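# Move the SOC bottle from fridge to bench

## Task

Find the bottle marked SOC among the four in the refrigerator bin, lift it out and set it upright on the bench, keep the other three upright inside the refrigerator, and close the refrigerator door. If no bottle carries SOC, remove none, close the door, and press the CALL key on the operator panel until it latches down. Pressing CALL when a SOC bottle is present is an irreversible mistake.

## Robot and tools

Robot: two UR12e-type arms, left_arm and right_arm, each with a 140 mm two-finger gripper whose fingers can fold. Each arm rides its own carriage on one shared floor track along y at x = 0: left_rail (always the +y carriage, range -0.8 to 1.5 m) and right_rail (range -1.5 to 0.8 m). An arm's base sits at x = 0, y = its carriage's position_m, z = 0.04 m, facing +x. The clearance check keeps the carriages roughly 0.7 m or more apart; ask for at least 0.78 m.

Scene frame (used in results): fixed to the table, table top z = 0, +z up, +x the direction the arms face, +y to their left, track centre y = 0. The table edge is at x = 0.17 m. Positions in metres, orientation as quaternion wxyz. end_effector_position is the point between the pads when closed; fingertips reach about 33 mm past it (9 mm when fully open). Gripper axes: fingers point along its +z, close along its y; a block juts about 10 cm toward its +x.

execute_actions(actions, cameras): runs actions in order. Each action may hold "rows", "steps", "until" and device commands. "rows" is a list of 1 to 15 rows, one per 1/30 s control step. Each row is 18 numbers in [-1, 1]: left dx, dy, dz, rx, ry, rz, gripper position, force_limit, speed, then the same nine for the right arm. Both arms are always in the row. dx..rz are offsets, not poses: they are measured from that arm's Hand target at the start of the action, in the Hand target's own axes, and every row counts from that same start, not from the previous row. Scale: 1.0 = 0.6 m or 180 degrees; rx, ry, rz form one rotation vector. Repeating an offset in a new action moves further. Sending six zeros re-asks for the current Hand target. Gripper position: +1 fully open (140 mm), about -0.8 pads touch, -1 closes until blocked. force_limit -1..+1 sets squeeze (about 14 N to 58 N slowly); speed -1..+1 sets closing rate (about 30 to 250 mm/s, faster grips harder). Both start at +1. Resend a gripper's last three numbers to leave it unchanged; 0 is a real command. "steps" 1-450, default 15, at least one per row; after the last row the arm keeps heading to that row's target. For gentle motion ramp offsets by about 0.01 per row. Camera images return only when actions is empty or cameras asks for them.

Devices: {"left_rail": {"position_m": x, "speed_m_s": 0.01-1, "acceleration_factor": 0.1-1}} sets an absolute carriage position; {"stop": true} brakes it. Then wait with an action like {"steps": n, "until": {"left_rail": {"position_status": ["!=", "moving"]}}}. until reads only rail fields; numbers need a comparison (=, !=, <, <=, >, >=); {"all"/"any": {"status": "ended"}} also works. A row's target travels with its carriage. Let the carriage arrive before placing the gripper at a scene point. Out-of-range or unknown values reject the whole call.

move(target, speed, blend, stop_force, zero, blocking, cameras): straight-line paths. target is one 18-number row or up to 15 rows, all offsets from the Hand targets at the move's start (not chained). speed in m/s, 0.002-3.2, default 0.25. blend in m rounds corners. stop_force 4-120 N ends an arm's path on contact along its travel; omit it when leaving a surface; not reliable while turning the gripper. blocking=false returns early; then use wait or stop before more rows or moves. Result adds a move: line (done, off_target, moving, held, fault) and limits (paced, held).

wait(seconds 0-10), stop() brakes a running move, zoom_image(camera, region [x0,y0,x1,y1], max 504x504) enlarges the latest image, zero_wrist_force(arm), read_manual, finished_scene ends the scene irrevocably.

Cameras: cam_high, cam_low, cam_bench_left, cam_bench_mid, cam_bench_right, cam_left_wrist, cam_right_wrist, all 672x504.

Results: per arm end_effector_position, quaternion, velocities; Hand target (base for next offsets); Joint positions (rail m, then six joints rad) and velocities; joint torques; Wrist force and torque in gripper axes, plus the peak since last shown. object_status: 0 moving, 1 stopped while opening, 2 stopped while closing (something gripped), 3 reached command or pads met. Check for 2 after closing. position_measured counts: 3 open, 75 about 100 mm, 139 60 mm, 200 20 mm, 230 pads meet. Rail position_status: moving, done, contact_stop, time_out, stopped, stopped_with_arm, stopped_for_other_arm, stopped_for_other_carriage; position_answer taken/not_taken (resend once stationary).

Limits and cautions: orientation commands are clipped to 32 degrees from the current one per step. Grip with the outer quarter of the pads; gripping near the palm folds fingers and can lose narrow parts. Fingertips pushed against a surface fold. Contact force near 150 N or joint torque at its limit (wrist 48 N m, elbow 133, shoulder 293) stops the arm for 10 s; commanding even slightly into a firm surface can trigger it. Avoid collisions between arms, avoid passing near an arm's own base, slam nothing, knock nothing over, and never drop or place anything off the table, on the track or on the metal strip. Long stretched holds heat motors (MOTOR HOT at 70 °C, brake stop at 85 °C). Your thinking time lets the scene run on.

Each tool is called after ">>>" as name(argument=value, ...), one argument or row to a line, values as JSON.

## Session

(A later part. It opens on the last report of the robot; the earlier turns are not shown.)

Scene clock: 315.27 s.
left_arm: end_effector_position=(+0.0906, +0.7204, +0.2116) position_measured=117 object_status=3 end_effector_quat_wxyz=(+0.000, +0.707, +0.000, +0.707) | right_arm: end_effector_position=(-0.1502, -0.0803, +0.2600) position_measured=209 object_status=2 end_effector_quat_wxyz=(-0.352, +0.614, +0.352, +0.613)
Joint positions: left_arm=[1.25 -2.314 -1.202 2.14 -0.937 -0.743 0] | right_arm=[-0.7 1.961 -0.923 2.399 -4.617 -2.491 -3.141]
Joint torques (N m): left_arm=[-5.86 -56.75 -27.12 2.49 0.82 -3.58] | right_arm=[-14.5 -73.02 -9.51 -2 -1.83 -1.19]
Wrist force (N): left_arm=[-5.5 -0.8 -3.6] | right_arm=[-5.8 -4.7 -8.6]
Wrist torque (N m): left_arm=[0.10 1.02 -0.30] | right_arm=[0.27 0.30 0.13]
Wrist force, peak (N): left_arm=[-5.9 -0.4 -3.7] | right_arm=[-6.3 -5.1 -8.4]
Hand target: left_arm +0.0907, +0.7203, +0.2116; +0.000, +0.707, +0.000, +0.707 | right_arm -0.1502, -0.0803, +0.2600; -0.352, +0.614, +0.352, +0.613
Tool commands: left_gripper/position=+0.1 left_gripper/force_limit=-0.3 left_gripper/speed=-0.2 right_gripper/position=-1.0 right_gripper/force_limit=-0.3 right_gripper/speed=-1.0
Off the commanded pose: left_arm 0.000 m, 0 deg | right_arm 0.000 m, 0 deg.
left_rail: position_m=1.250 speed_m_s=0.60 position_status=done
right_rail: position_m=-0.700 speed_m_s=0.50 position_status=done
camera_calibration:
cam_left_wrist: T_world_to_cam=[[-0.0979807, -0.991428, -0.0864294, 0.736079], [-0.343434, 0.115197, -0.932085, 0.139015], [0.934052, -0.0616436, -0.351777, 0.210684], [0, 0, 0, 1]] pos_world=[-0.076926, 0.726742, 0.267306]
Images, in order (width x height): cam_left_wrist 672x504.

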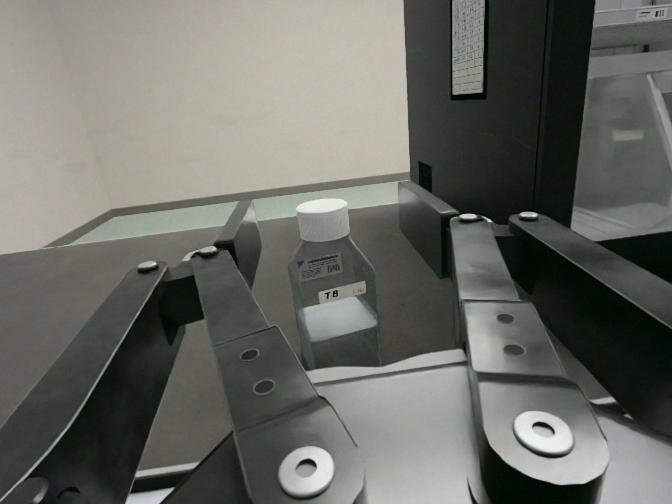

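>>> move(
  target=[-0.0927, 0.0067, 0.11, 0, 0, 0, -0.05, -0.3, -0.2, 0, 0, 0, 0, 0, 0, -1, -0.3, -1],
  speed=0.2,
  cameras=["cam_left_wrist", "cam_bench_left"],
)

Scene clock: 324.93 s.
left_arm: end_effector_position=(+0.1565, +0.7164, +0.1562) position_measured=135 object_status=3 end_effector_quat_wxyz=(+0.000, +0.707, +0.000, +0.707) | right_arm: end_effector_position=(-0.1502, -0.0803, +0.2600) position_measured=209 object_status=2 end_effector_quat_wxyz=(-0.352, +0.614, +0.352, +0.613)
Joint positions: left_arm=[1.25 -2.217 -1.133 2.197 -1.064 -0.646 0] | right_arm=[-0.7 1.961 -0.923 2.399 -4.617 -2.491 -3.141]
Joint torques (N m): left_arm=[6.29 -52.59 -14.89 -0.46 1.46 4] | right_arm=[-14.69 -73.5 -8.85 -2.28 -1.96 -1.12]
Wrist force (N): left_arm=[-5.8 0.4 -3.8] | right_arm=[-6.0 -4.4 -8.4]
Wrist torque (N m): left_arm=[0.40 1.06 -0.45] | right_arm=[0.32 0.33 0.13]
Wrist force, peak (N): left_arm=[-6.9 -0.3 -3.6] | right_arm=[-6.5 -5.4 -8.6]
Hand target: left_arm +0.1567, +0.7163, +0.1560; +0.000, +0.707, +0.000, +0.707 | right_arm -0.1502, -0.0803, +0.2600; -0.352, +0.614, +0.352, +0.613
Off the commanded pose: left_arm 0.000 m, 0 deg | right_arm 0.000 m, 0 deg.
left_rail: position_m=1.250 speed_m_s=0.60 position_status=done
right_rail: position_m=-0.700 speed_m_s=0.50 position_status=done
move: done
camera_calibration:
cam_left_wrist: T_world_to_cam=[[-0.0979807, -0.991428, -0.0864294, 0.733763], [-0.343434, 0.115197, -0.932085, 0.110343], [0.934052, -0.0616436, -0.351777, 0.129453], [0, 0, 0, 1]] pos_world=[-0.011126, 0.722742, 0.211806]
Images, in order (width x height): cam_bench_left 672x504, cam_left_wrist 672x504.

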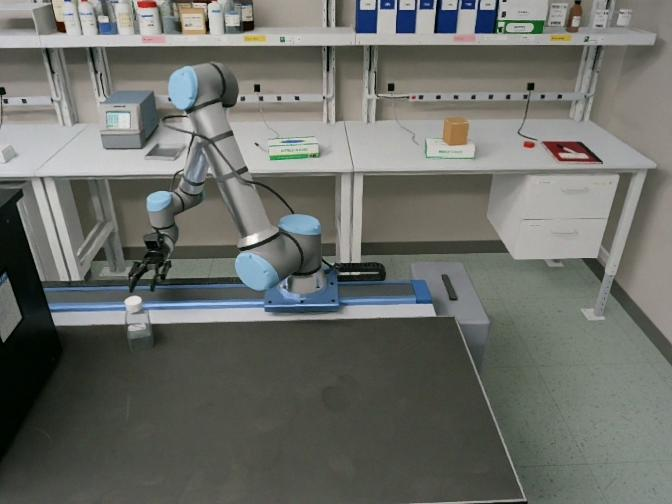

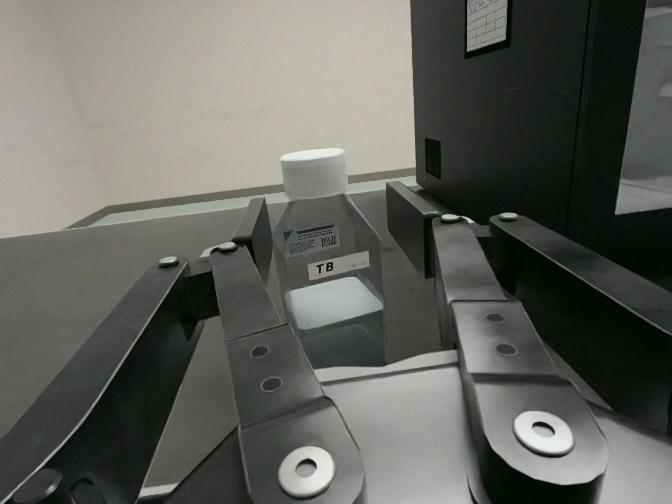

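>>> zoom_image(
  camera="cam_left_wrist",
  region=[270, 190, 390, 280],
)

Scaled by 4.200 from the camera's 672x504 image, which has a finer 960x720 frame.

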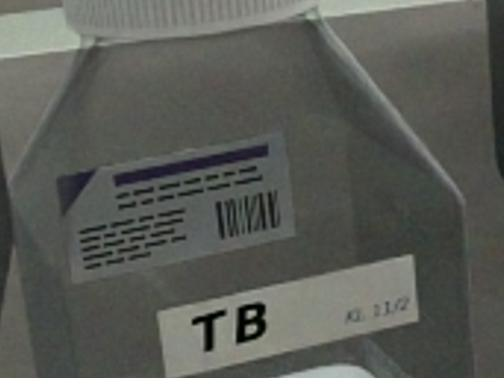

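>>> execute_actions(
  actions=[
    {"left_rail":{"position_m":0.8},"rows":[[0.01,0,0,0,0,0,-0.05,-0.3,-0.2,0,0,0,0,0,0,-1,-0.3,-1],[0.02,0,0,0,0,0,-0.05,-0.3,-0.2,0,0,0,0,0,0,-1,-0.3,-1],[0.03,0,0,0,0,0,-0.05,-0.3,-0.2,0,0,0,0,0,0,-1,-0.3,-1],[0.04,0,0,0,0,0,-0.05,-0.3,-0.2,0,0,0,0,0,0,-1,-0.3,-1],[0.05,0,0,0,0,0,-0.05,-0.3,-0.2,0,0,0,0,0,0,-1,-0.3,-1],[0.06,0,0,0,0,0,-0.05,-0.3,-0.2,0,0,0,0,0,0,-1,-0.3,-1],[0.07,0,0,0,0,0,-0.05,-0.3,-0.2,0,0,0,0,0,0,-1,-0.3,-1],[0.08,0,0,0,0,0,-0.05,-0.3,-0.2,0,0,0,0,0,0,-1,-0.3,-1],[0.09,0,0,0,0,0,-0.05,-0.3,-0.2,0,0,0,0,0,0,-1,-0.3,-1],[0.1,0,0,0,0,0,-0.05,-0.3,-0.2,0,0,0,0,0,0,-1,-0.3,-1],[0.11,0,0,0,0,0,-0.05,-0.3,-0.2,0,0,0,0,0,0,-1,-0.3,-1],[0.12,0,0,0,0,0,-0.05,-0.3,-0.2,0,0,0,0,0,0,-1,-0.3,-1],[0.13,0,0,0,0,0,-0.05,-0.3,-0.2,0,0,0,0,0,0,-1,-0.3,-1],[0.145,0,0,0,0,0,-0.05,-0.3,-0.2,0,0,0,0,0,0,-1,-0.3,-1],[0.157,0,0,0,0,0,-0.05,-0.3,-0.2,0,0,0,0,0,0,-1,-0.3,-1]],"steps":120,"until":{"left_rail":{"position_status":["!=","moving"]}}},
  ],
)

>>> move(
  target=[0, -0.0354, 0.2717, 0, 0, 0, -0.05, -0.3, -0.2, 0, 0, 0, 0, 0, 0, -1, -0.3, -1],
  speed=0.25,
  cameras=["cam_left_wrist"],
)

Scene clock: 328.80 s.
left_arm: end_effector_position=(+0.1567, +0.2664, +0.2502) position_measured=135 object_status=3 end_effector_quat_wxyz=(+0.000, +0.707, +0.000, +0.707) | right_arm: end_effector_position=(-0.1502, -0.0803, +0.2600) position_measured=209 object_status=2 end_effector_quat_wxyz=(-0.352, +0.614, +0.352, +0.613)
Joint positions: left_arm=[0.8 -2.216 -1.288 2.164 -0.876 -0.645 0] | right_arm=[-0.7 1.961 -0.923 2.399 -4.617 -2.491 -3.141]
Joint torques (N m): left_arm=[-13.46 -71.17 -34.26 4.72 -1.38 -3.48] | right_arm=[-14.57 -73.11 -9.38 -2.36 -2.46 -1.32]
Wrist force (N): left_arm=[-6.0 0.6 -3.6] | right_arm=[-6.1 -4.7 -8.3]
Wrist torque (N m): left_arm=[0.47 1.08 -0.44] | right_arm=[0.27 0.37 0.14]
Wrist force, peak (N): left_arm=[-8.4 -1.9 -3.7] | right_arm=[-6.1 -5.2 -8.9]
Hand target: left_arm +0.1567, +0.2664, +0.2502; +0.000, +0.707, +0.000, +0.707 | right_arm -0.1502, -0.0803, +0.2600; -0.352, +0.614, +0.352, +0.613
Off the commanded pose: left_arm 0.000 m, 0 deg | right_arm 0.000 m, 0 deg.
left_rail: position_m=0.800 speed_m_s=0.60 position_status=done
right_rail: position_m=-0.700 speed_m_s=0.50 position_status=done

Scene clock: 330.23 s.
left_arm: end_effector_position=(+0.3195, +0.2876, +0.2502) position_measured=135 object_status=3 end_effector_quat_wxyz=(+0.000, +0.707, +0.000, +0.707) | right_arm: end_effector_position=(-0.1502, -0.0803, +0.2600) position_measured=209 object_status=2 end_effector_quat_wxyz=(-0.352, +0.614, +0.352, +0.613)
Joint positions: left_arm=[0.8 -1.958 -1.358 2.263 -0.905 -0.388 0] | right_arm=[-0.7 1.961 -0.923 2.399 -4.617 -2.491 -3.141]
Joint torques (N m): left_arm=[17.19 -37.62 -36.7 -1.38 1.32 3.93] | right_arm=[-16.56 -73.64 -8.94 -2.71 -2.2 -1.57]
Wrist force (N): left_arm=[-5.6 0.0 -3.6] | right_arm=[-5.2 -4.8 -8.3]
Wrist torque (N m): left_arm=[0.26 1.04 -0.61] | right_arm=[0.24 0.26 0.13]
Wrist force, peak (N): left_arm=[-6.1 0.8 -5.3] | right_arm=[-5.9 -5.1 -8.5]
Hand target: left_arm +0.3197, +0.2875, +0.2502; +0.000, +0.707, +0.000, +0.707 | right_arm -0.1502, -0.0803, +0.2600; -0.352, +0.614, +0.352, +0.613
Off the commanded pose: left_arm 0.000 m, 0 deg | right_arm 0.000 m, 0 deg.
left_rail: position_m=0.800 speed_m_s=0.60 position_status=done
right_rail: position_m=-0.700 speed_m_s=0.50 position_status=done
move: done
camera_calibration:
cam_left_wrist: T_world_to_cam=[[-0.0979888, -0.991428, -0.0864252, 0.332742], [-0.343521, 0.115202, -0.932053, 0.30343], [0.934019, -0.0616419, -0.351864, -0.0160968], [0, 0, 0, 1]] pos_world=[0.151874, 0.293942, 0.305906]
Images, in order (width x height): cam_left_wrist 672x504.

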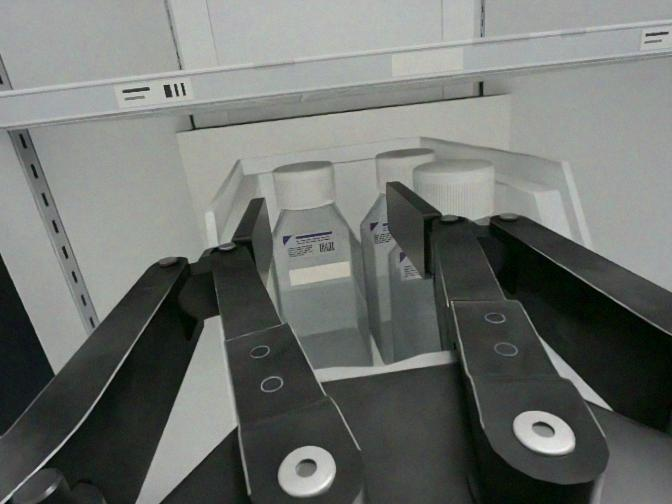

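>>> zoom_image(
  camera="cam_left_wrist",
  region=[260, 150, 400, 370],
)

>>> zoom_image(
  camera="cam_left_wrist",
  region=[275, 220, 365, 290],
)

Scaled by 2.291 from the camera's 672x504 image, which has a finer 960x720 frame.

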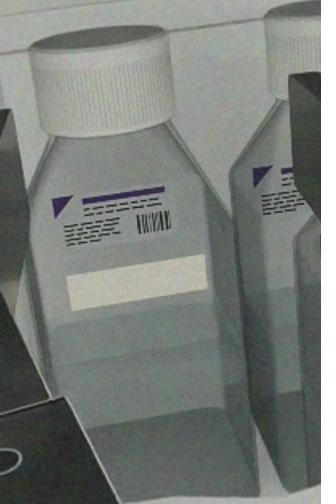

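Scaled by 5.600 from the camera's 672x504 image, which has a finer 960x720 frame.

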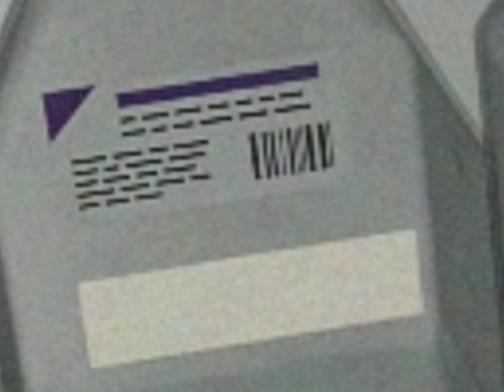

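>>> move(
  target=[0, 0.0, -0.333, 0, 0, 0, -0.05, -0.3, -0.2, 0, 0, 0, 0, 0, 0, -1, -0.3, -1],
  speed=0.3,
)

>>> execute_actions(
  actions=[
    {"left_rail":{"position_m":1.25},"rows":[[-0.01,0.002,0,0,0,0,-0.05,-0.3,-0.2,0,0,0,0,0,0,-1,-0.3,-1],[-0.02,0.004,0,0,0,0,-0.05,-0.3,-0.2,0,0,0,0,0,0,-1,-0.3,-1],[-0.03,0.006,0,0,0,0,-0.05,-0.3,-0.2,0,0,0,0,0,0,-1,-0.3,-1],[-0.04,0.008,0,0,0,0,-0.05,-0.3,-0.2,0,0,0,0,0,0,-1,-0.3,-1],[-0.05,0.01,0,0,0,0,-0.05,-0.3,-0.2,0,0,0,0,0,0,-1,-0.3,-1],[-0.06,0.012,0,0,0,0,-0.05,-0.3,-0.2,0,0,0,0,0,0,-1,-0.3,-1],[-0.07,0.014,0,0,0,0,-0.05,-0.3,-0.2,0,0,0,0,0,0,-1,-0.3,-1],[-0.08,0.016,0,0,0,0,-0.05,-0.3,-0.2,0,0,0,0,0,0,-1,-0.3,-1],[-0.09,0.018,0,0,0,0,-0.05,-0.3,-0.2,0,0,0,0,0,0,-1,-0.3,-1],[-0.1,0.02,0,0,0,0,-0.05,-0.3,-0.2,0,0,0,0,0,0,-1,-0.3,-1],[-0.11,0.022,0,0,0,0,-0.05,-0.3,-0.2,0,0,0,0,0,0,-1,-0.3,-1],[-0.12,0.024,0,0,0,0,-0.05,-0.3,-0.2,0,0,0,0,0,0,-1,-0.3,-1],[-0.13,0.026,0,0,0,0,-0.05,-0.3,-0.2,0,0,0,0,0,0,-1,-0.3,-1],[-0.145,0.028,0,0,0,0,-0.05,-0.3,-0.2,0,0,0,0,0,0,-1,-0.3,-1],[-0.157,0.0283,0,0,0,0,-0.05,-0.3,-0.2,0,0,0,0,0,0,-1,-0.3,-1]],"steps":120,"until":{"left_rail":{"position_status":["!=","moving"]}}},
  ],
  cameras=["cam_left_wrist"],
)

Scene clock: 335.77 s.
left_arm: end_effector_position=(+0.1201, +0.2876, +0.2502) position_measured=135 object_status=3 end_effector_quat_wxyz=(+0.000, +0.707, +0.000, +0.707) | right_arm: end_effector_position=(-0.1502, -0.0803, +0.2600) position_measured=209 object_status=2 end_effector_quat_wxyz=(-0.352, +0.614, +0.352, +0.613)
Joint positions: left_arm=[0.8 -2.295 -1.297 2.177 -0.88 -0.724 0] | right_arm=[-0.7 1.961 -0.923 2.399 -4.617 -2.491 -3.141]
Joint torques (N m): left_arm=[-16.43 -47.17 -34.6 5.53 -0.36 -3.64] | right_arm=[-14.83 -73.34 -8.19 -2.8 -2.33 -1.57]
Wrist force (N): left_arm=[-5.7 0.8 -3.8] | right_arm=[-4.8 -4.7 -8.4]
Wrist torque (N m): left_arm=[0.53 1.03 -0.36] | right_arm=[0.26 0.35 0.13]
Wrist force, peak (N): left_arm=[-6.0 0.2 -6.1] | right_arm=[-6.1 -5.0 -8.6]
Hand target: left_arm +0.1199, +0.2876, +0.2502; +0.000, +0.707, +0.000, +0.707 | right_arm -0.1502, -0.0803, +0.2600; -0.352, +0.614, +0.352, +0.613
Off the commanded pose: left_arm 0.000 m, 0 deg | right_arm 0.000 m, 0 deg.
left_rail: position_m=0.800 speed_m_s=0.60 position_status=done
right_rail: position_m=-0.700 speed_m_s=0.50 position_status=done
move: done

Scene clock: 337.63 s.
left_arm: end_effector_position=(+0.1199, +0.7206, +0.1560) position_measured=135 object_status=3 end_effector_quat_wxyz=(+0.000, +0.707, +0.000, +0.707) | right_arm: end_effector_position=(-0.1502, -0.0803, +0.2600) position_measured=209 object_status=2 end_effector_quat_wxyz=(-0.352, +0.614, +0.352, +0.613)
Joint positions: left_arm=[1.25 -2.274 -1.124 2.179 -1.055 -0.703 0] | right_arm=[-0.7 1.961 -0.923 2.399 -4.617 -2.491 -3.141]
Joint torques (N m): left_arm=[13.68 -53.33 -26.94 -0.11 2.03 3.95] | right_arm=[-14.93 -73.24 -8.14 -2.49 -2.29 -1.49]
Wrist force (N): left_arm=[-5.8 0.5 -3.7] | right_arm=[-5.0 -4.7 -8.6]
Wrist torque (N m): left_arm=[0.42 1.09 -0.37] | right_arm=[0.26 0.33 0.14]
Wrist force, peak (N): left_arm=[-7.3 1.5 -3.8] | right_arm=[-6.0 -5.0 -8.7]
Hand target: left_arm +0.1199, +0.7206, +0.1560; +0.000, +0.707, +0.000, +0.707 | right_arm -0.1502, -0.0803, +0.2600; -0.352, +0.614, +0.352, +0.613
Off the commanded pose: left_arm 0.000 m, 0 deg | right_arm 0.000 m, 0 deg.
left_rail: position_m=1.250 speed_m_s=0.60 position_status=done
right_rail: position_m=-0.700 speed_m_s=0.50 position_status=done
camera_calibration:
cam_left_wrist: T_world_to_cam=[[-0.0979888, -0.991428, -0.0864252, 0.734322], [-0.343521, 0.115202, -0.932053, 0.0970882], [0.934019, -0.0616419, -0.351864, 0.163844], [0, 0, 0, 1]] pos_world=[-0.0477259, 0.726942, 0.211606]
Images, in order (width x height): cam_left_wrist 672x504.

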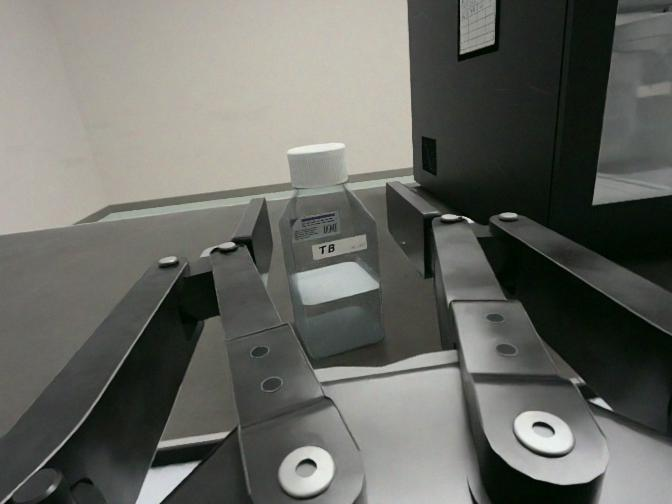

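>>> move(
  target=[
    [0, 0.0777, 0.0185, 0.0944, 0, 0, -0.05, -0.3, -0.2, 0, 0, 0, 0, 0, 0, -1, -0.3, -1],
    [0, 0.0095, 0.2415, 0.0944, 0, 0, -0.05, -0.3, -0.2, 0, 0, 0, 0, 0, 0, -1, -0.3, -1],
  ],
  speed=0.2,
  blend=0.02,
  cameras=["cam_left_wrist"],
)

Scene clock: 340.87 s.
left_arm: end_effector_position=(+0.2645, +0.7148, +0.1560) position_measured=135 object_status=3 end_effector_quat_wxyz=(-0.104, +0.699, +0.105, +0.699) | right_arm: end_effector_position=(-0.1502, -0.0803, +0.2600) position_measured=209 object_status=2 end_effector_quat_wxyz=(-0.352, +0.614, +0.352, +0.613)
Joint positions: left_arm=[1.25 -1.944 -1.057 2.05 -0.992 -0.669 0] | right_arm=[-0.7 1.961 -0.923 2.399 -4.617 -2.491 -3.141]
Joint torques (N m): left_arm=[14.41 -91.02 -17.65 -0.35 2.16 4.32] | right_arm=[-15.21 -71.2 -9.22 -2.83 -2.36 -1.54]
Wrist force (N): left_arm=[-5.7 0.2 -3.7] | right_arm=[-5.4 -4.8 -8.3]
Wrist torque (N m): left_arm=[0.28 1.03 -0.50] | right_arm=[0.25 0.29 0.13]
Wrist force, peak (N): left_arm=[-6.3 1.0 -4.9] | right_arm=[-6.5 -4.6 -8.5]
Hand target: left_arm +0.2648, +0.7149, +0.1560; -0.104, +0.699, +0.105, +0.699 | right_arm -0.1502, -0.0803, +0.2600; -0.352, +0.614, +0.352, +0.613
Off the commanded pose: left_arm 0.000 m, 0 deg | right_arm 0.000 m, 0 deg.
left_rail: position_m=1.250 speed_m_s=0.60 position_status=done
right_rail: position_m=-0.700 speed_m_s=0.50 position_status=done
move: done
camera_calibration:
cam_left_wrist: T_world_to_cam=[[0.196063, -0.976773, -0.0864489, 0.654494], [-0.362195, 0.00978908, -0.932051, 0.227813], [0.911249, 0.214052, -0.351863, -0.162585], [0, 0, 0, 1]] pos_world=[0.102346, 0.671863, 0.211706]
Images, in order (width x height): cam_left_wrist 672x504.

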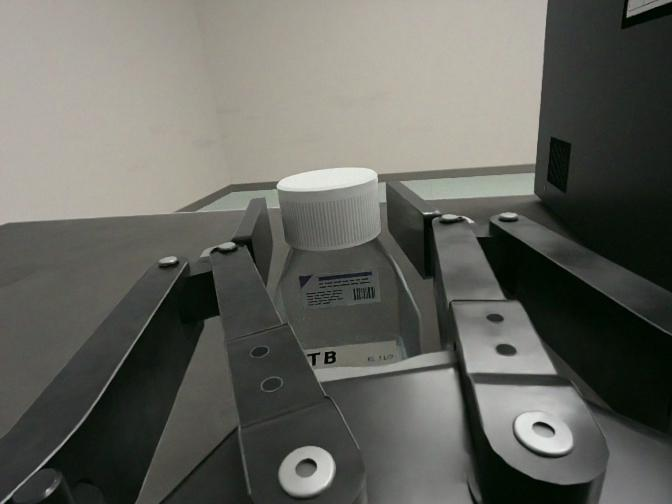

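>>> execute_actions(
  actions=[
    {"rows":[[0,0,0,0,0,0,-1,1,-1,0,0,0,0,0,0,-1,-0.3,-1]],"steps":45},
  ],
)

Scene clock: 342.80 s.
left_arm: end_effector_position=(+0.2648, +0.7149, +0.1560) position_measured=162 object_status=2 end_effector_quat_wxyz=(-0.104, +0.699, +0.105, +0.699) | right_arm: end_effector_position=(-0.1502, -0.0803, +0.2600) position_measured=209 object_status=2 end_effector_quat_wxyz=(-0.352, +0.614, +0.352, +0.613)
Joint positions: left_arm=[1.25 -1.943 -1.058 2.05 -0.992 -0.669 0] | right_arm=[-0.7 1.961 -0.923 2.399 -4.617 -2.491 -3.141]
Joint torques (N m): left_arm=[12.64 -87.25 -20.41 3.18 -0.26 3.95] | right_arm=[-13.74 -72.5 -8.77 -3.1 -2.56 -1.93]
Wrist force (N): left_arm=[-8.0 -0.4 -4.2] | right_arm=[-5.3 -4.5 -8.5]
Wrist torque (N m): left_arm=[0.19 1.03 -0.53] | right_arm=[0.30 0.27 0.14]
Wrist force, peak (N): left_arm=[-8.8 -0.6 -4.3] | right_arm=[-5.9 -4.8 -9.0]
Hand target: left_arm +0.2648, +0.7149, +0.1560; -0.104, +0.699, +0.105, +0.699 | right_arm -0.1502, -0.0803, +0.2600; -0.352, +0.614, +0.352, +0.613
Off the commanded pose: left_arm 0.000 m, 0 deg | right_arm 0.000 m, 0 deg.
left_rail: position_m=1.250 speed_m_s=0.60 position_status=done
right_rail: position_m=-0.700 speed_m_s=0.50 position_status=done

>>> move(
  target=[
    [0.0567, 0, 0, 0, 0, 0, -1, 1, -1, 0, 0, 0, 0, 0, 0, -1, -0.3, -1],
    [0.2567, -0.0985, -0.1874, -0.0944, 0, 0, -1, 1, -1, 0, 0, 0, 0, 0, 0, -1, -0.3, -1],
  ],
  speed=[0.12, 0.2],
  blend=0.02,
  cameras=["cam_left_wrist"],
)

>>> move(
  target=[-0.0215, 0, 0.0078, 0, 0.2222, 0, -1, 1, -1, 0, 0, 0, 0, 0, 0, -1, -0.3, -1],
  speed=0.25,
  cameras=["cam_left_wrist", "cam_bench_left", "cam_low"],
)

Scene clock: 345.63 s.
left_arm: end_effector_position=(+0.1401, +0.7385, +0.3099) position_measured=162 object_status=2 end_effector_quat_wxyz=(+0.000, +0.707, +0.000, +0.707) | right_arm: end_effector_position=(-0.1502, -0.0803, +0.2600) position_measured=209 object_status=2 end_effector_quat_wxyz=(-0.352, +0.614, +0.352, +0.613)
Joint positions: left_arm=[1.25 -2.267 -1.395 2.156 -0.761 -0.696 0] | right_arm=[-0.7 1.961 -0.923 2.399 -4.617 -2.491 -3.141]
Joint torques (N m): left_arm=[-13.22 -66.68 -24.98 6.98 -1.18 3.67] | right_arm=[-15.04 -72.89 -8.79 -2.83 -2.65 -2.3]
Wrist force (N): left_arm=[-9.0 0.6 -4.6] | right_arm=[-6.2 -4.6 -8.3]
Wrist torque (N m): left_arm=[0.45 0.93 -0.45] | right_arm=[0.29 0.39 0.13]
Wrist force, peak (N): left_arm=[-10.9 -0.2 -3.8] | right_arm=[-6.1 -4.9 -8.9]
Hand target: left_arm +0.1400, +0.7386, +0.3100; +0.000, +0.707, +0.000, +0.707 | right_arm -0.1502, -0.0803, +0.2600; -0.352, +0.614, +0.352, +0.613
Off the commanded pose: left_arm 0.000 m, 0 deg | right_arm 0.000 m, 0 deg.
left_rail: position_m=1.250 speed_m_s=0.60 position_status=done
right_rail: position_m=-0.700 speed_m_s=0.50 position_status=done
move: done; blend cut to 0.017 m at target 1
camera_calibration:
cam_left_wrist: T_world_to_cam=[[-0.0976687, -0.991458, -0.0864447, 0.767397], [-0.343475, 0.115103, -0.932082, 0.245528], [0.93407, -0.0613436, -0.351783, 0.199887], [0, 0, 0, 1]] pos_world=[-0.0274252, 0.744843, 0.365506]
Images, in order (width x height): cam_left_wrist 672x504.

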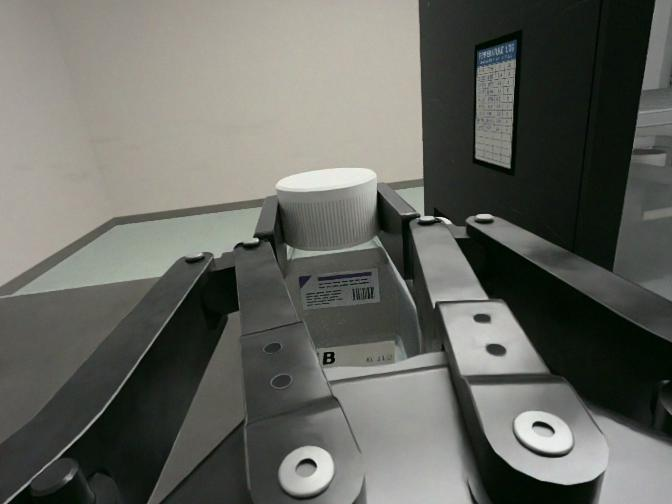

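Scene clock: 347.80 s.
left_arm: end_effector_position=(+0.1446, +0.7386, +0.2971) position_measured=162 object_status=2 end_effector_quat_wxyz=(+0.000, +0.423, +0.000, +0.906) | right_arm: end_effector_position=(-0.1502, -0.0803, +0.2600) position_measured=209 object_status=2 end_effector_quat_wxyz=(-0.352, +0.614, +0.352, +0.613)
Joint positions: left_arm=[1.25 -2.133 -0.85 2.079 -0.224 -0.865 -0.796] | right_arm=[-0.7 1.961 -0.923 2.399 -4.617 -2.491 -3.141]
Joint torques (N m): left_arm=[12.02 -61.53 -17.4 10.91 -4.11 -3.51] | right_arm=[-12.2 -72.83 -8.13 -2.7 -2.74 -1.97]
Wrist force (N): left_arm=[-8.2 1.1 -6.5] | right_arm=[-5.7 -4.8 -8.6]
Wrist torque (N m): left_arm=[0.54 0.80 -0.35] | right_arm=[0.25 0.31 0.13]
Wrist force, peak (N): left_arm=[-9.6 0.6 -6.4] | right_arm=[-5.9 -4.9 -8.7]
Hand target: left_arm +0.1447, +0.7386, +0.2971; +0.000, +0.423, +0.000, +0.906 | right_arm -0.1502, -0.0803, +0.2600; -0.352, +0.614, +0.352, +0.613
Off the commanded pose: left_arm 0.000 m, 0 deg | right_arm 0.000 m, 0 deg.
left_rail: position_m=1.250 speed_m_s=0.60 position_status=done
right_rail: position_m=-0.700 speed_m_s=0.50 position_status=done
move: done
camera_calibration:
cam_left_wrist: T_world_to_cam=[[-0.0193711, -0.991439, -0.129123, 0.768154], [0.335587, 0.115208, -0.934938, 0.137725], [0.94181, -0.0614427, 0.330482, -0.0125081], [0, 0, 0, 1]] pos_world=[-0.0195585, 0.744942, 0.232084]
Images, in order (width x height): cam_low 672x504, cam_bench_left 672x504, cam_left_wrist 672x504.

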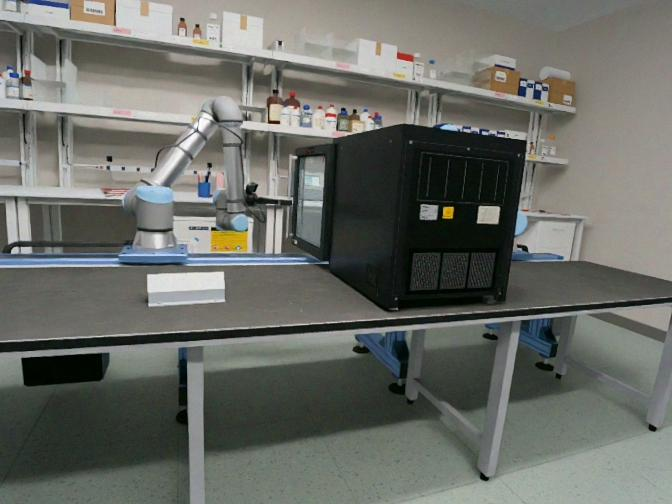

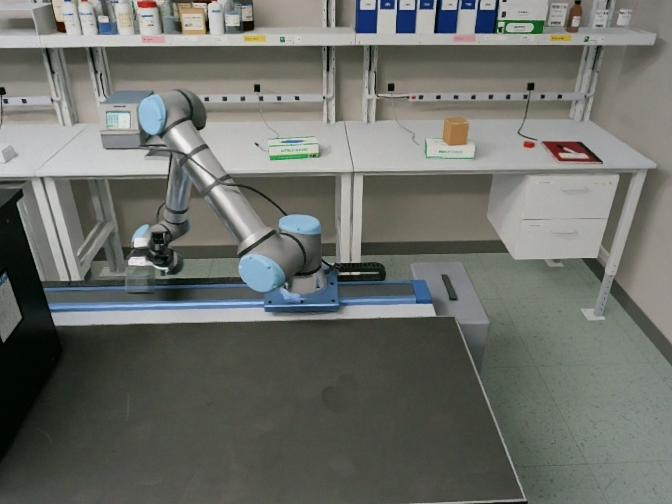

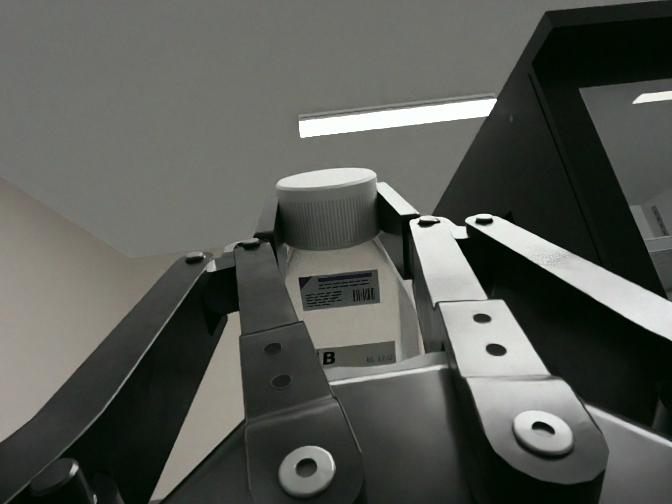

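>>> execute_actions(
  actions=[
    {"left_rail":{"position_m":0.8},"steps":120,"until":{"left_rail":{"position_status":["!=","moving"]}}},
  ],
)

>>> move(
  target=[-0.0302, 0, 0.0658, 0, 0.0278, 0, -1, 1, -1, 0, 0, 0, 0, 0, 0, -1, -0.3, -1],
  speed=0.15,
  cameras=["cam_left_wrist"],
)

Scene clock: 353.10 s.
left_arm: end_effector_position=(+0.1447, +0.2886, +0.2971) position_measured=162 object_status=2 end_effector_quat_wxyz=(+0.000, +0.423, +0.000, +0.906) | right_arm: end_effector_position=(-0.1502, -0.0803, +0.2600) position_measured=209 object_status=2 end_effector_quat_wxyz=(-0.352, +0.614, +0.352, +0.613)
Joint positions: left_arm=[0.8 -2.133 -0.85 2.079 -0.224 -0.866 -0.796] | right_arm=[-0.7 1.961 -0.923 2.399 -4.617 -2.491 -3.141]
Joint torques (N m): left_arm=[1.61 -77.27 -3.22 8.46 -1.16 -3.64] | right_arm=[-14.64 -73.05 -8.23 -3.1 -2.68 -1.73]
Wrist force (N): left_arm=[-8.0 0.8 -6.3] | right_arm=[-4.8 -5.0 -8.9]
Wrist torque (N m): left_arm=[0.48 0.77 -0.34] | right_arm=[0.19 0.28 0.13]
Wrist force, peak (N): left_arm=[-8.4 2.6 -6.9] | right_arm=[-6.5 -5.0 -8.6]
Hand target: left_arm +0.1447, +0.2886, +0.2971; +0.000, +0.423, +0.000, +0.906 | right_arm -0.1502, -0.0803, +0.2600; -0.352, +0.614, +0.352, +0.613
Tool commands: left_gripper/position=-1.0 left_gripper/force_limit=+1.0 left_gripper/speed=-1.0 right_gripper/position=-1.0 right_gripper/force_limit=-0.3 right_gripper/speed=-1.0
Off the commanded pose: left_arm 0.000 m, 0 deg | right_arm 0.000 m, 0 deg.
left_rail: position_m=0.800 speed_m_s=0.60 position_status=done
right_rail: position_m=-0.700 speed_m_s=0.50 position_status=done

Scene clock: 353.90 s.
left_arm: end_effector_position=(+0.1543, +0.2887, +0.2997) position_measured=162 object_status=2 end_effector_quat_wxyz=(+0.000, +0.414, +0.000, +0.910) | right_arm: end_effector_position=(-0.1502, -0.0803, +0.2600) position_measured=209 object_status=2 end_effector_quat_wxyz=(-0.352, +0.614, +0.352, +0.613)
Joint positions: left_arm=[0.8 -2.109 -0.84 2.08 -0.2 -0.867 -0.834] | right_arm=[-0.7 1.961 -0.923 2.399 -4.617 -2.491 -3.141]
Joint torques (N m): left_arm=[-17.1 -92.54 -17.93 3.66 -0.21 4.35] | right_arm=[-13.89 -71.86 -8.17 -3.01 -2.59 -2.01]
Wrist force (N): left_arm=[-7.6 1.7 -6.8] | right_arm=[-5.0 -4.7 -8.0]
Wrist torque (N m): left_arm=[0.70 0.70 -0.65] | right_arm=[0.26 0.38 0.14]
Wrist force, peak (N): left_arm=[-11.8 0.7 -1.3] | right_arm=[-6.1 -4.9 -8.9]
Hand target: left_arm +0.1542, +0.2887, +0.2997; +0.000, +0.414, +0.000, +0.910 (not the last commanded pose) | right_arm -0.1502, -0.0803, +0.2600; -0.352, +0.614, +0.352, +0.613
Off the commanded pose: left_arm 0.033 m, 4 deg | right_arm 0.000 m, 0 deg.
left_rail: position_m=0.800 speed_m_s=0.60 position_status=done
right_rail: position_m=-0.700 speed_m_s=0.50 position_status=done
move: held (left_arm; a check stopped the path); limits=held
pose unreachable (left arm): on one or more control steps of this call, first in action 0 (counted from 0), this arm could not follow its commanded pose, so it was not sent that pose on those steps. It may still have moved: this result reports where it is.
cause: moving toward the commanded pose would bring a part of the arm (just beyond joint 6 (wrist 2)) too close to the robot's own body.
camera_calibration:
cam_left_wrist: T_world_to_cam=[[-0.0163853, -0.99134, -0.130295, 0.322397], [0.354165, 0.116109, -0.927947, 0.183475], [0.935039, -0.0613506, 0.349196, -0.0547705], [0, 0, 0, 1]] pos_world=[-0.00848523, 0.294941, 0.231387]
Images, in order (width x height): cam_left_wrist 672x504.

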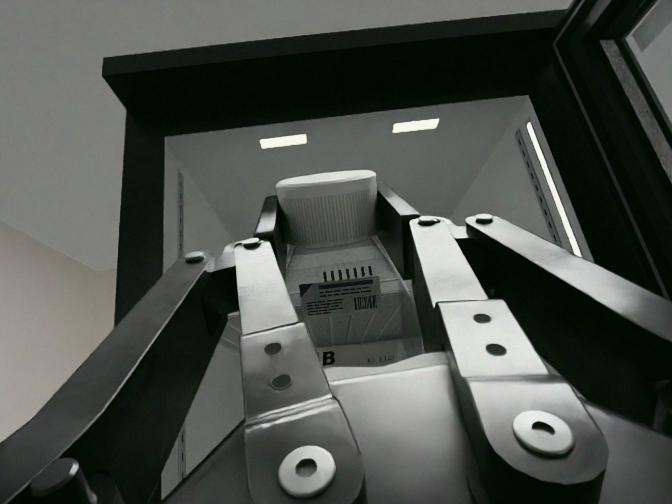

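>>> move(
  target=[
    [0.0114, 0, 0.0891, 0, -0.1172, 0, -1, 1, -1, 0, 0, 0, 0, 0, 0, -1, -0.3, -1],
    [-0.1913, 0, -0.0081, 0, -0.2283, 0, -1, 1, -1, 0, 0, 0, 0, 0, 0, -1, -0.3, -1],
  ],
  speed=0.25,
  blend=0.02,
  cameras=["cam_left_wrist"],
)

Scene clock: 358.33 s.
left_arm: end_effector_position=(+0.2260, +0.2888, +0.2100) position_measured=162 object_status=2 end_effector_quat_wxyz=(+0.000, +0.707, +0.000, +0.707) | right_arm: end_effector_position=(-0.1502, -0.0803, +0.2600) position_measured=209 object_status=2 end_effector_quat_wxyz=(-0.352, +0.614, +0.352, +0.613)
Joint positions: left_arm=[0.8 -2.13 -1.274 2.261 -0.986 -0.559 0] | right_arm=[-0.7 1.961 -0.923 2.399 -4.617 -2.491 -3.141]
Joint torques (N m): left_arm=[13.8 -71.08 -16.69 0.28 1.72 4.12] | right_arm=[-16.05 -73.23 -8.91 -3.29 -2.55 -2.22]
Wrist force (N): left_arm=[-10.5 0.9 -3.9] | right_arm=[-5.0 -4.8 -8.6]
Wrist torque (N m): left_arm=[0.55 1.23 -0.63] | right_arm=[0.23 0.33 0.14]
Wrist force, peak (N): left_arm=[-8.7 1.4 -7.4] | right_arm=[-6.0 -5.2 -8.7]
Hand target: left_arm +0.2260, +0.2888, +0.2100; +0.000, +0.707, +0.000, +0.707 | right_arm -0.1502, -0.0803, +0.2600; -0.352, +0.614, +0.352, +0.613
Off the commanded pose: left_arm 0.000 m, 0 deg | right_arm 0.000 m, 0 deg.
left_rail: position_m=0.800 speed_m_s=0.60 position_status=done
right_rail: position_m=-0.700 speed_m_s=0.50 position_status=done
move: done
camera_calibration:
cam_left_wrist: T_world_to_cam=[[-0.0976359, -0.991382, -0.0873455, 0.321398], [-0.343021, 0.115909, -0.932149, 0.233408], [0.93424, -0.0610498, -0.351382, 0.0568052], [0, 0, 0, 1]] pos_world=[0.0583743, 0.295042, 0.265604]
Images, in order (width x height): cam_left_wrist 672x504.

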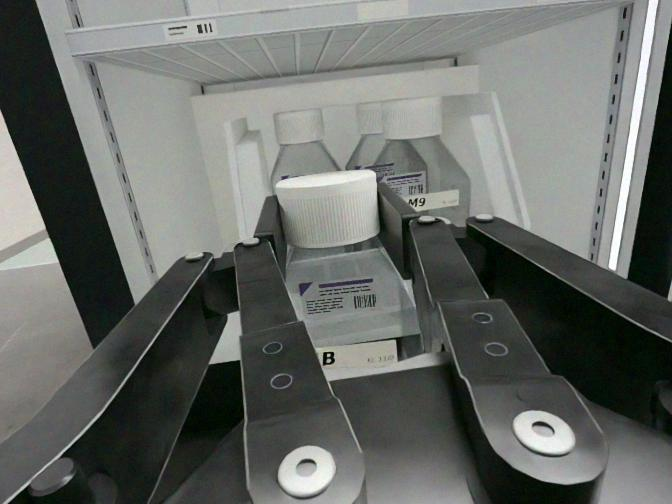

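>>> move(
  target=[-0.0858, 0, 0, 0, 0, 0, -1, 1, -1, 0, 0, 0, 0, 0, 0, -1, -0.3, -1],
  speed=0.15,
)

>>> move(
  target=[-0.0075, 0, 0, 0, 0, 0, -1, 1, -1, 0, 0, 0, 0, 0, 0, -1, -0.3, -1],
  speed=0.012,
  stop_force=5,
)

Scene clock: 359.67 s.
left_arm: end_effector_position=(+0.2260, +0.2888, +0.1587) position_measured=162 object_status=2 end_effector_quat_wxyz=(+0.000, +0.707, +0.000, +0.707) | right_arm: end_effector_position=(-0.1502, -0.0803, +0.2600) position_measured=209 object_status=2 end_effector_quat_wxyz=(-0.352, +0.614, +0.352, +0.613)
Joint positions: left_arm=[0.8 -2.13 -1.18 2.277 -1.097 -0.559 0] | right_arm=[-0.7 1.961 -0.923 2.399 -4.617 -2.491 -3.141]
Joint torques (N m): left_arm=[-5.34 -48.08 -12.17 -0.6 1.57 3.96] | right_arm=[-14.45 -70.28 -8.23 -3.05 -2.6 -2.05]
Wrist force (N): left_arm=[-9.7 0.1 -4.1] | right_arm=[-5.6 -4.4 -8.6]
Wrist torque (N m): left_arm=[0.34 1.03 -0.66] | right_arm=[0.33 0.34 0.13]
Wrist force, peak (N): left_arm=[-11.6 -0.1 -3.8] | right_arm=[-6.2 -4.9 -8.6]
Hand target: left_arm +0.2260, +0.2888, +0.1585; +0.000, +0.707, +0.000, +0.707 | right_arm -0.1502, -0.0803, +0.2600; -0.352, +0.614, +0.352, +0.613
Off the commanded pose: left_arm 0.000 m, 0 deg | right_arm 0.000 m, 0 deg.
left_rail: position_m=0.800 speed_m_s=0.60 position_status=done
right_rail: position_m=-0.700 speed_m_s=0.50 position_status=done
move: done

Scene clock: 360.83 s.
left_arm: end_effector_position=(+0.2260, +0.2888, +0.1581) position_measured=162 object_status=2 end_effector_quat_wxyz=(+0.000, +0.707, +0.000, +0.707) | right_arm: end_effector_position=(-0.1502, -0.0803, +0.2600) position_measured=209 object_status=2 end_effector_quat_wxyz=(-0.352, +0.614, +0.352, +0.613)
Joint positions: left_arm=[0.8 -2.13 -1.178 2.277 -1.098 -0.559 0] | right_arm=[-0.7 1.961 -0.923 2.399 -4.617 -2.491 -3.141]
Joint torques (N m): left_arm=[-2.7 -73.34 -20.26 4.57 -0.03 3.68] | right_arm=[-14.17 -74.18 -7.7 -3.26 -2.72 -2.07]
Wrist force (N): left_arm=[-1.5 1.1 -4.9] | right_arm=[-4.9 -4.5 -8.7]
Wrist torque (N m): left_arm=[0.34 1.13 -0.68] | right_arm=[0.31 0.30 0.14]
Wrist force, peak (N): left_arm=[9.8 1.8 -6.4] | right_arm=[-5.5 -4.8 -8.9]
Hand target: left_arm +0.2260, +0.2888, +0.1581; +0.000, +0.707, +0.000, +0.707 (not the last commanded pose) | right_arm -0.1502, -0.0803, +0.2600; -0.352, +0.614, +0.352, +0.613
Off the commanded pose: left_arm 0.004 m, 0 deg | right_arm 0.000 m, 0 deg.
left_rail: position_m=0.800 speed_m_s=0.60 position_status=done
right_rail: position_m=-0.700 speed_m_s=0.50 position_status=done
move: contact (left_arm)

>>> execute_actions(
  actions=[
    {"rows":[[0,0,0,0,0,0,-0.05,1,-0.6,0,0,0,0,0,0,-1,-0.3,-1]],"steps":20},
  ],
)

>>> move(
  target=[0.0055, 0, 0.001, 0, -0.0833, 0, -0.05, 1, -0.6, 0, 0, 0, 0, 0, 0, -1, -0.3, -1],
  speed=0.25,
  cameras=["cam_left_wrist"],
)

Scene clock: 362.03 s.
left_arm: end_effector_position=(+0.2260, +0.2888, +0.1581) position_measured=135 object_status=3 end_effector_quat_wxyz=(+0.000, +0.707, +0.000, +0.707) | right_arm: end_effector_position=(-0.1502, -0.0803, +0.2600) position_measured=209 object_status=2 end_effector_quat_wxyz=(-0.352, +0.614, +0.352, +0.613)
Joint positions: left_arm=[0.8 -2.13 -1.178 2.277 -1.098 -0.559 0] | right_arm=[-0.7 1.961 -0.923 2.399 -4.617 -2.491 -3.141]
Joint torques (N m): left_arm=[-4.48 -71.52 -27.59 3.3 0.57 3.11] | right_arm=[-12.65 -71.86 -8.04 -3.3 -2.74 -2.1]
Wrist force (N): left_arm=[-6.1 0.6 -3.1] | right_arm=[-4.9 -4.2 -8.3]
Wrist torque (N m): left_arm=[0.47 1.12 -0.66] | right_arm=[0.37 0.36 0.13]
Wrist force, peak (N): left_arm=[-6.4 0.4 -3.6] | right_arm=[-5.7 -4.6 -9.0]
Hand target: left_arm +0.2260, +0.2888, +0.1581; +0.000, +0.707, +0.000, +0.707 | right_arm -0.1502, -0.0803, +0.2600; -0.352, +0.614, +0.352, +0.613
Off the commanded pose: left_arm 0.000 m, 0 deg | right_arm 0.000 m, 0 deg.
left_rail: position_m=0.800 speed_m_s=0.60 position_status=done
right_rail: position_m=-0.700 speed_m_s=0.50 position_status=done

Scene clock: 363.43 s.
left_arm: end_effector_position=(+0.2266, +0.2888, +0.1614) position_measured=135 object_status=3 end_effector_quat_wxyz=(+0.000, +0.793, +0.000, +0.609) | right_arm: end_effector_position=(-0.1502, -0.0803, +0.2600) position_measured=209 object_status=2 end_effector_quat_wxyz=(-0.352, +0.614, +0.352, +0.613)
Joint positions: left_arm=[0.8 -2.109 -1.393 2.353 -1.44 -0.593 0.408] | right_arm=[-0.7 1.961 -0.923 2.399 -4.617 -2.491 -3.141]
Joint torques (N m): left_arm=[12.52 -64.3 -20.27 -3.6 -0.18 4.08] | right_arm=[-13.68 -73.18 -7.48 -3.23 -2.91 -1.77]
Wrist force (N): left_arm=[-6.2 -0.2 -3.3] | right_arm=[-5.9 -4.7 -8.7]
Wrist torque (N m): left_arm=[0.25 1.16 -0.65] | right_arm=[0.26 0.31 0.13]
Wrist force, peak (N): left_arm=[-6.9 0.2 -3.6] | right_arm=[-6.1 -4.9 -8.9]
Hand target: left_arm +0.2266, +0.2888, +0.1614; +0.000, +0.793, +0.000, +0.609 | right_arm -0.1502, -0.0803, +0.2600; -0.352, +0.614, +0.352, +0.613
Off the commanded pose: left_arm 0.000 m, 0 deg | right_arm 0.000 m, 0 deg.
left_rail: position_m=0.800 speed_m_s=0.60 position_status=done
right_rail: position_m=-0.700 speed_m_s=0.50 position_status=done
move: done
camera_calibration:
cam_left_wrist: T_world_to_cam=[[-0.116636, -0.991417, -0.0590629, 0.316994], [-0.57258, 0.115714, -0.811642, 0.220859], [0.81151, -0.0608482, -0.581162, 0.103954], [0, 0, 0, 1]] pos_world=[0.0790725, 0.295042, 0.258396]
Images, in order (width x height): cam_left_wrist 672x504.

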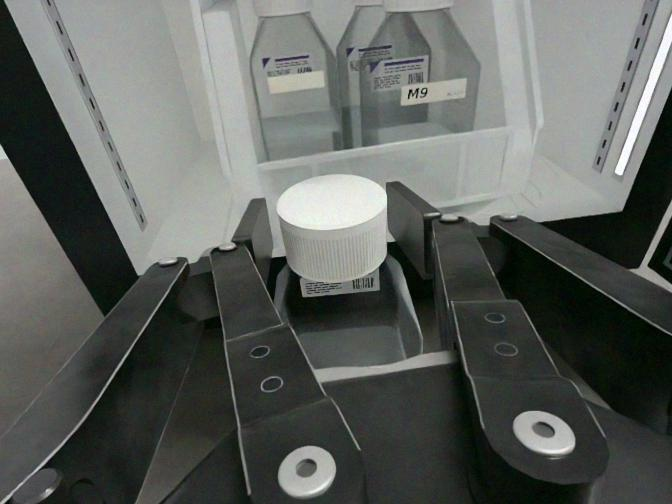

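>>> execute_actions(
  actions=[
    {"rows":[[0,0,0,0,0,0,-1,1,-1,0,0,0,0,0,0,-1,-0.3,-1]],"steps":45},
  ],
  cameras=["cam_left_wrist"],
)

Scene clock: 366.47 s.
left_arm: end_effector_position=(+0.2266, +0.2888, +0.1614) position_measured=255 object_status=0 end_effector_quat_wxyz=(+0.000, +0.793, +0.000, +0.609) | right_arm: end_effector_position=(-0.1502, -0.0803, +0.2600) position_measured=209 object_status=2 end_effector_quat_wxyz=(-0.352, +0.614, +0.352, +0.613)
Joint positions: left_arm=[0.8 -2.109 -1.393 2.353 -1.441 -0.593 0.409] | right_arm=[-0.7 1.961 -0.923 2.399 -4.617 -2.491 -3.141]
Joint torques (N m): left_arm=[0.92 -54.77 -30.89 1.45 2.23 3.41] | right_arm=[-14.15 -71.85 -7.27 -3.25 -3 -2.06]
Wrist force (N): left_arm=[-6.0 0.1 -2.9] | right_arm=[-5.4 -4.7 -8.5]
Wrist torque (N m): left_arm=[0.32 1.18 -0.66] | right_arm=[0.26 0.46 0.14]
Wrist force, peak (N): left_arm=[-10.3 0.2 -2.9] | right_arm=[-6.4 -5.1 -8.7]
Hand target: left_arm +0.2266, +0.2888, +0.1614; +0.000, +0.793, +0.000, +0.609 | right_arm -0.1502, -0.0803, +0.2600; -0.352, +0.614, +0.352, +0.613
Off the commanded pose: left_arm 0.000 m, 0 deg | right_arm 0.000 m, 0 deg.
left_rail: position_m=0.800 speed_m_s=0.60 position_status=done
right_rail: position_m=-0.700 speed_m_s=0.50 position_status=done
camera_calibration:
cam_left_wrist: T_world_to_cam=[[-0.116707, -0.991405, -0.0591203, 0.317017], [-0.572748, 0.115816, -0.811509, 0.220889], [0.811381, -0.0608473, -0.581342, 0.104069], [0, 0, 0, 1]] pos_world=[0.0790724, 0.295042, 0.258495]
Images, in order (width x height): cam_left_wrist 672x504.

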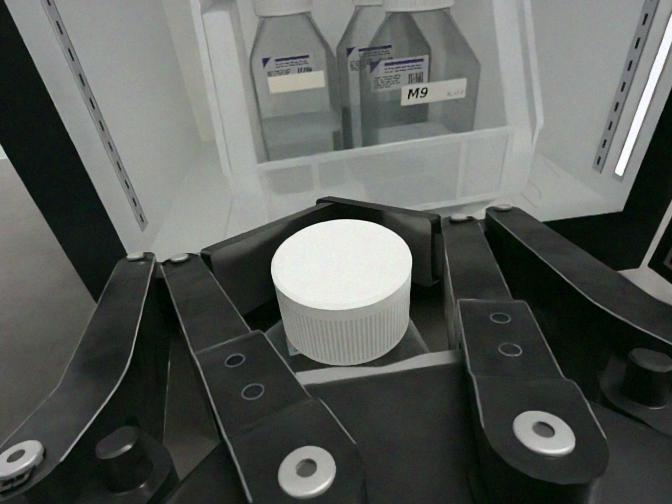

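>>> execute_actions(
  actions=[
    {"rows":[[0,0,0,0,0,0,0.1,-0.3,-0.8,0,0,0,0,0,0,-1,-0.3,-1]],"steps":60},
  ],
  cameras=["cam_left_wrist", "cam_bench_left", "cam_bench_mid"],
)

Scene clock: 369.60 s.
left_arm: end_effector_position=(+0.2266, +0.2888, +0.1614) position_measured=117 object_status=3 end_effector_quat_wxyz=(+0.000, +0.793, +0.000, +0.609) | right_arm: end_effector_position=(-0.1502, -0.0803, +0.2600) position_measured=209 object_status=2 end_effector_quat_wxyz=(-0.352, +0.614, +0.352, +0.613)
Joint positions: left_arm=[0.8 -2.109 -1.393 2.353 -1.441 -0.593 0.409] | right_arm=[-0.7 1.961 -0.923 2.399 -4.617 -2.491 -3.141]
Joint torques (N m): left_arm=[-11.18 -42.28 -35.41 1.65 1.97 2.5] | right_arm=[-13.15 -72.67 -7.54 -3.36 -3.36 -2.03]
Wrist force (N): left_arm=[-6.3 -0.2 -3.5] | right_arm=[-4.4 -5.0 -8.2]
Wrist torque (N m): left_arm=[0.24 1.21 -0.65] | right_arm=[0.20 0.26 0.13]
Wrist force, peak (N): left_arm=[-6.6 0.1 -3.7] | right_arm=[-6.6 -5.0 -8.4]
Hand target: left_arm +0.2266, +0.2888, +0.1614; +0.000, +0.793, +0.000, +0.609 | right_arm -0.1502, -0.0803, +0.2600; -0.352, +0.614, +0.352, +0.613
Off the commanded pose: left_arm 0.000 m, 0 deg | right_arm 0.000 m, 0 deg.
left_rail: position_m=0.800 speed_m_s=0.60 position_status=done
right_rail: position_m=-0.700 speed_m_s=0.50 position_status=done
camera_calibration:
cam_left_wrist: T_world_to_cam=[[-0.116707, -0.991405, -0.0591203, 0.317017], [-0.572748, 0.115816, -0.811509, 0.220889], [0.811381, -0.0608473, -0.581342, 0.104069], [0, 0, 0, 1]] pos_world=[0.0790724, 0.295042, 0.258495]
Images, in order (width x height): cam_bench_left 672x504, cam_bench_mid 672x504, cam_left_wrist 672x504.

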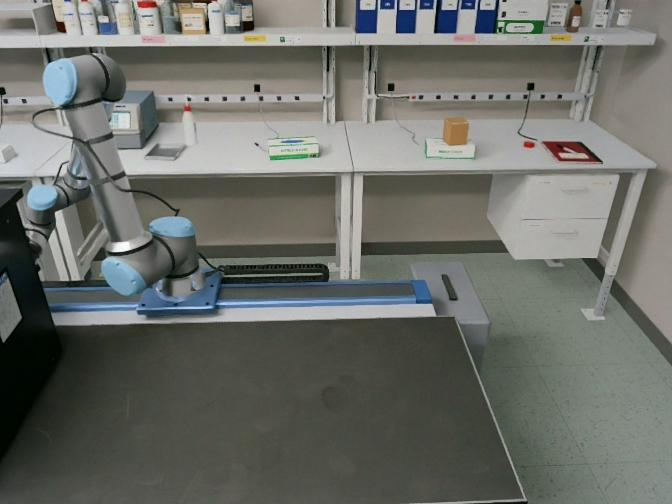

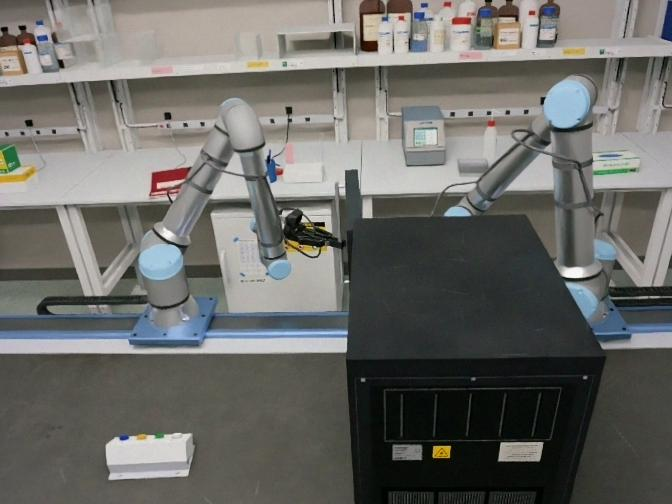

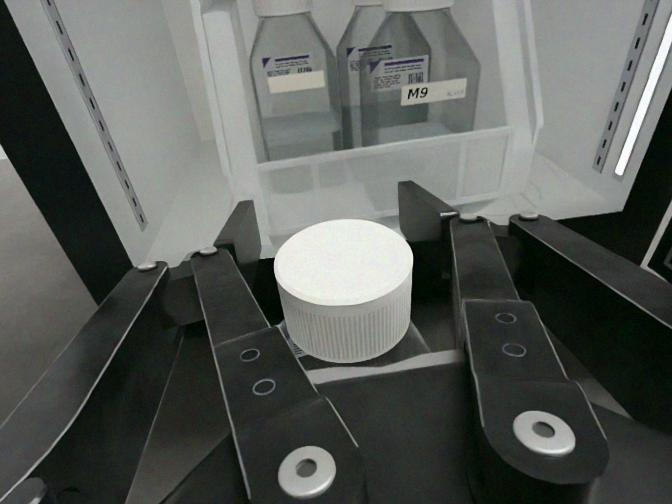

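>>> move(
  target=[-0.029, 0, -0.0992, 0, 0, 0, 0.1, -0.3, -0.8, 0, 0, 0, 0, 0, 0, -1, -0.3, -1],
  speed=0.1,
  cameras=["cam_left_wrist"],
)

Scene clock: 372.53 s.
left_arm: end_effector_position=(+0.1649, +0.2888, +0.1600) position_measured=117 object_status=3 end_effector_quat_wxyz=(+0.000, +0.793, +0.000, +0.609) | right_arm: end_effector_position=(-0.1502, -0.0803, +0.2600) position_measured=209 object_status=2 end_effector_quat_wxyz=(-0.352, +0.614, +0.352, +0.613)
Joint positions: left_arm=[0.8 -2.212 -1.366 2.311 -1.366 -0.685 0.334] | right_arm=[-0.7 1.961 -0.923 2.399 -4.617 -2.491 -3.141]
Joint torques (N m): left_arm=[-13.35 -38.22 -36.28 2.19 -0.79 -3.27] | right_arm=[-13.97 -71.88 -6.59 -3.59 -2.96 -2.25]
Wrist force (N): left_arm=[-6.3 -0.1 -3.5] | right_arm=[-5.8 -4.7 -8.4]
Wrist torque (N m): left_arm=[0.29 1.21 -0.34] | right_arm=[0.27 0.32 0.14]
Wrist force, peak (N): left_arm=[-6.8 -0.2 -4.3] | right_arm=[-6.2 -4.8 -9.0]
Hand target: left_arm +0.1646, +0.2888, +0.1600; +0.000, +0.793, +0.000, +0.609 | right_arm -0.1502, -0.0803, +0.2600; -0.352, +0.614, +0.352, +0.613
Off the commanded pose: left_arm 0.000 m, 0 deg | right_arm 0.000 m, 0 deg.
left_rail: position_m=0.800 speed_m_s=0.60 position_status=done
right_rail: position_m=-0.700 speed_m_s=0.50 position_status=done
move: done
camera_calibration:
cam_left_wrist: T_world_to_cam=[[-0.116707, -0.991405, -0.0591203, 0.309727], [-0.572748, 0.115816, -0.811509, 0.184333], [0.811381, -0.0608473, -0.581342, 0.153259], [0, 0, 0, 1]] pos_world=[0.0173724, 0.295042, 0.256995]
Images, in order (width x height): cam_left_wrist 672x504.

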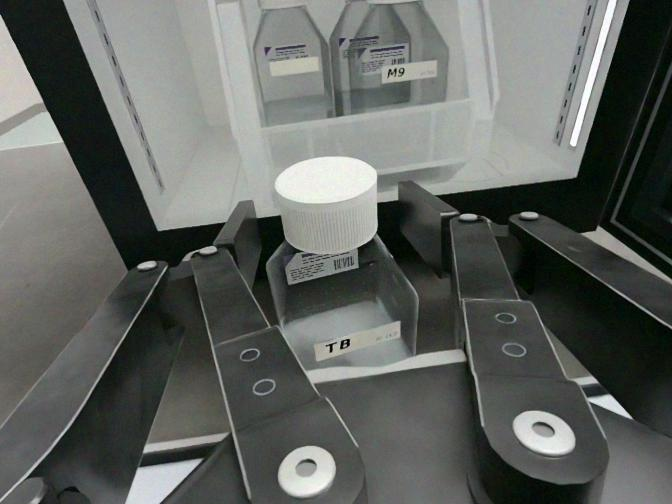

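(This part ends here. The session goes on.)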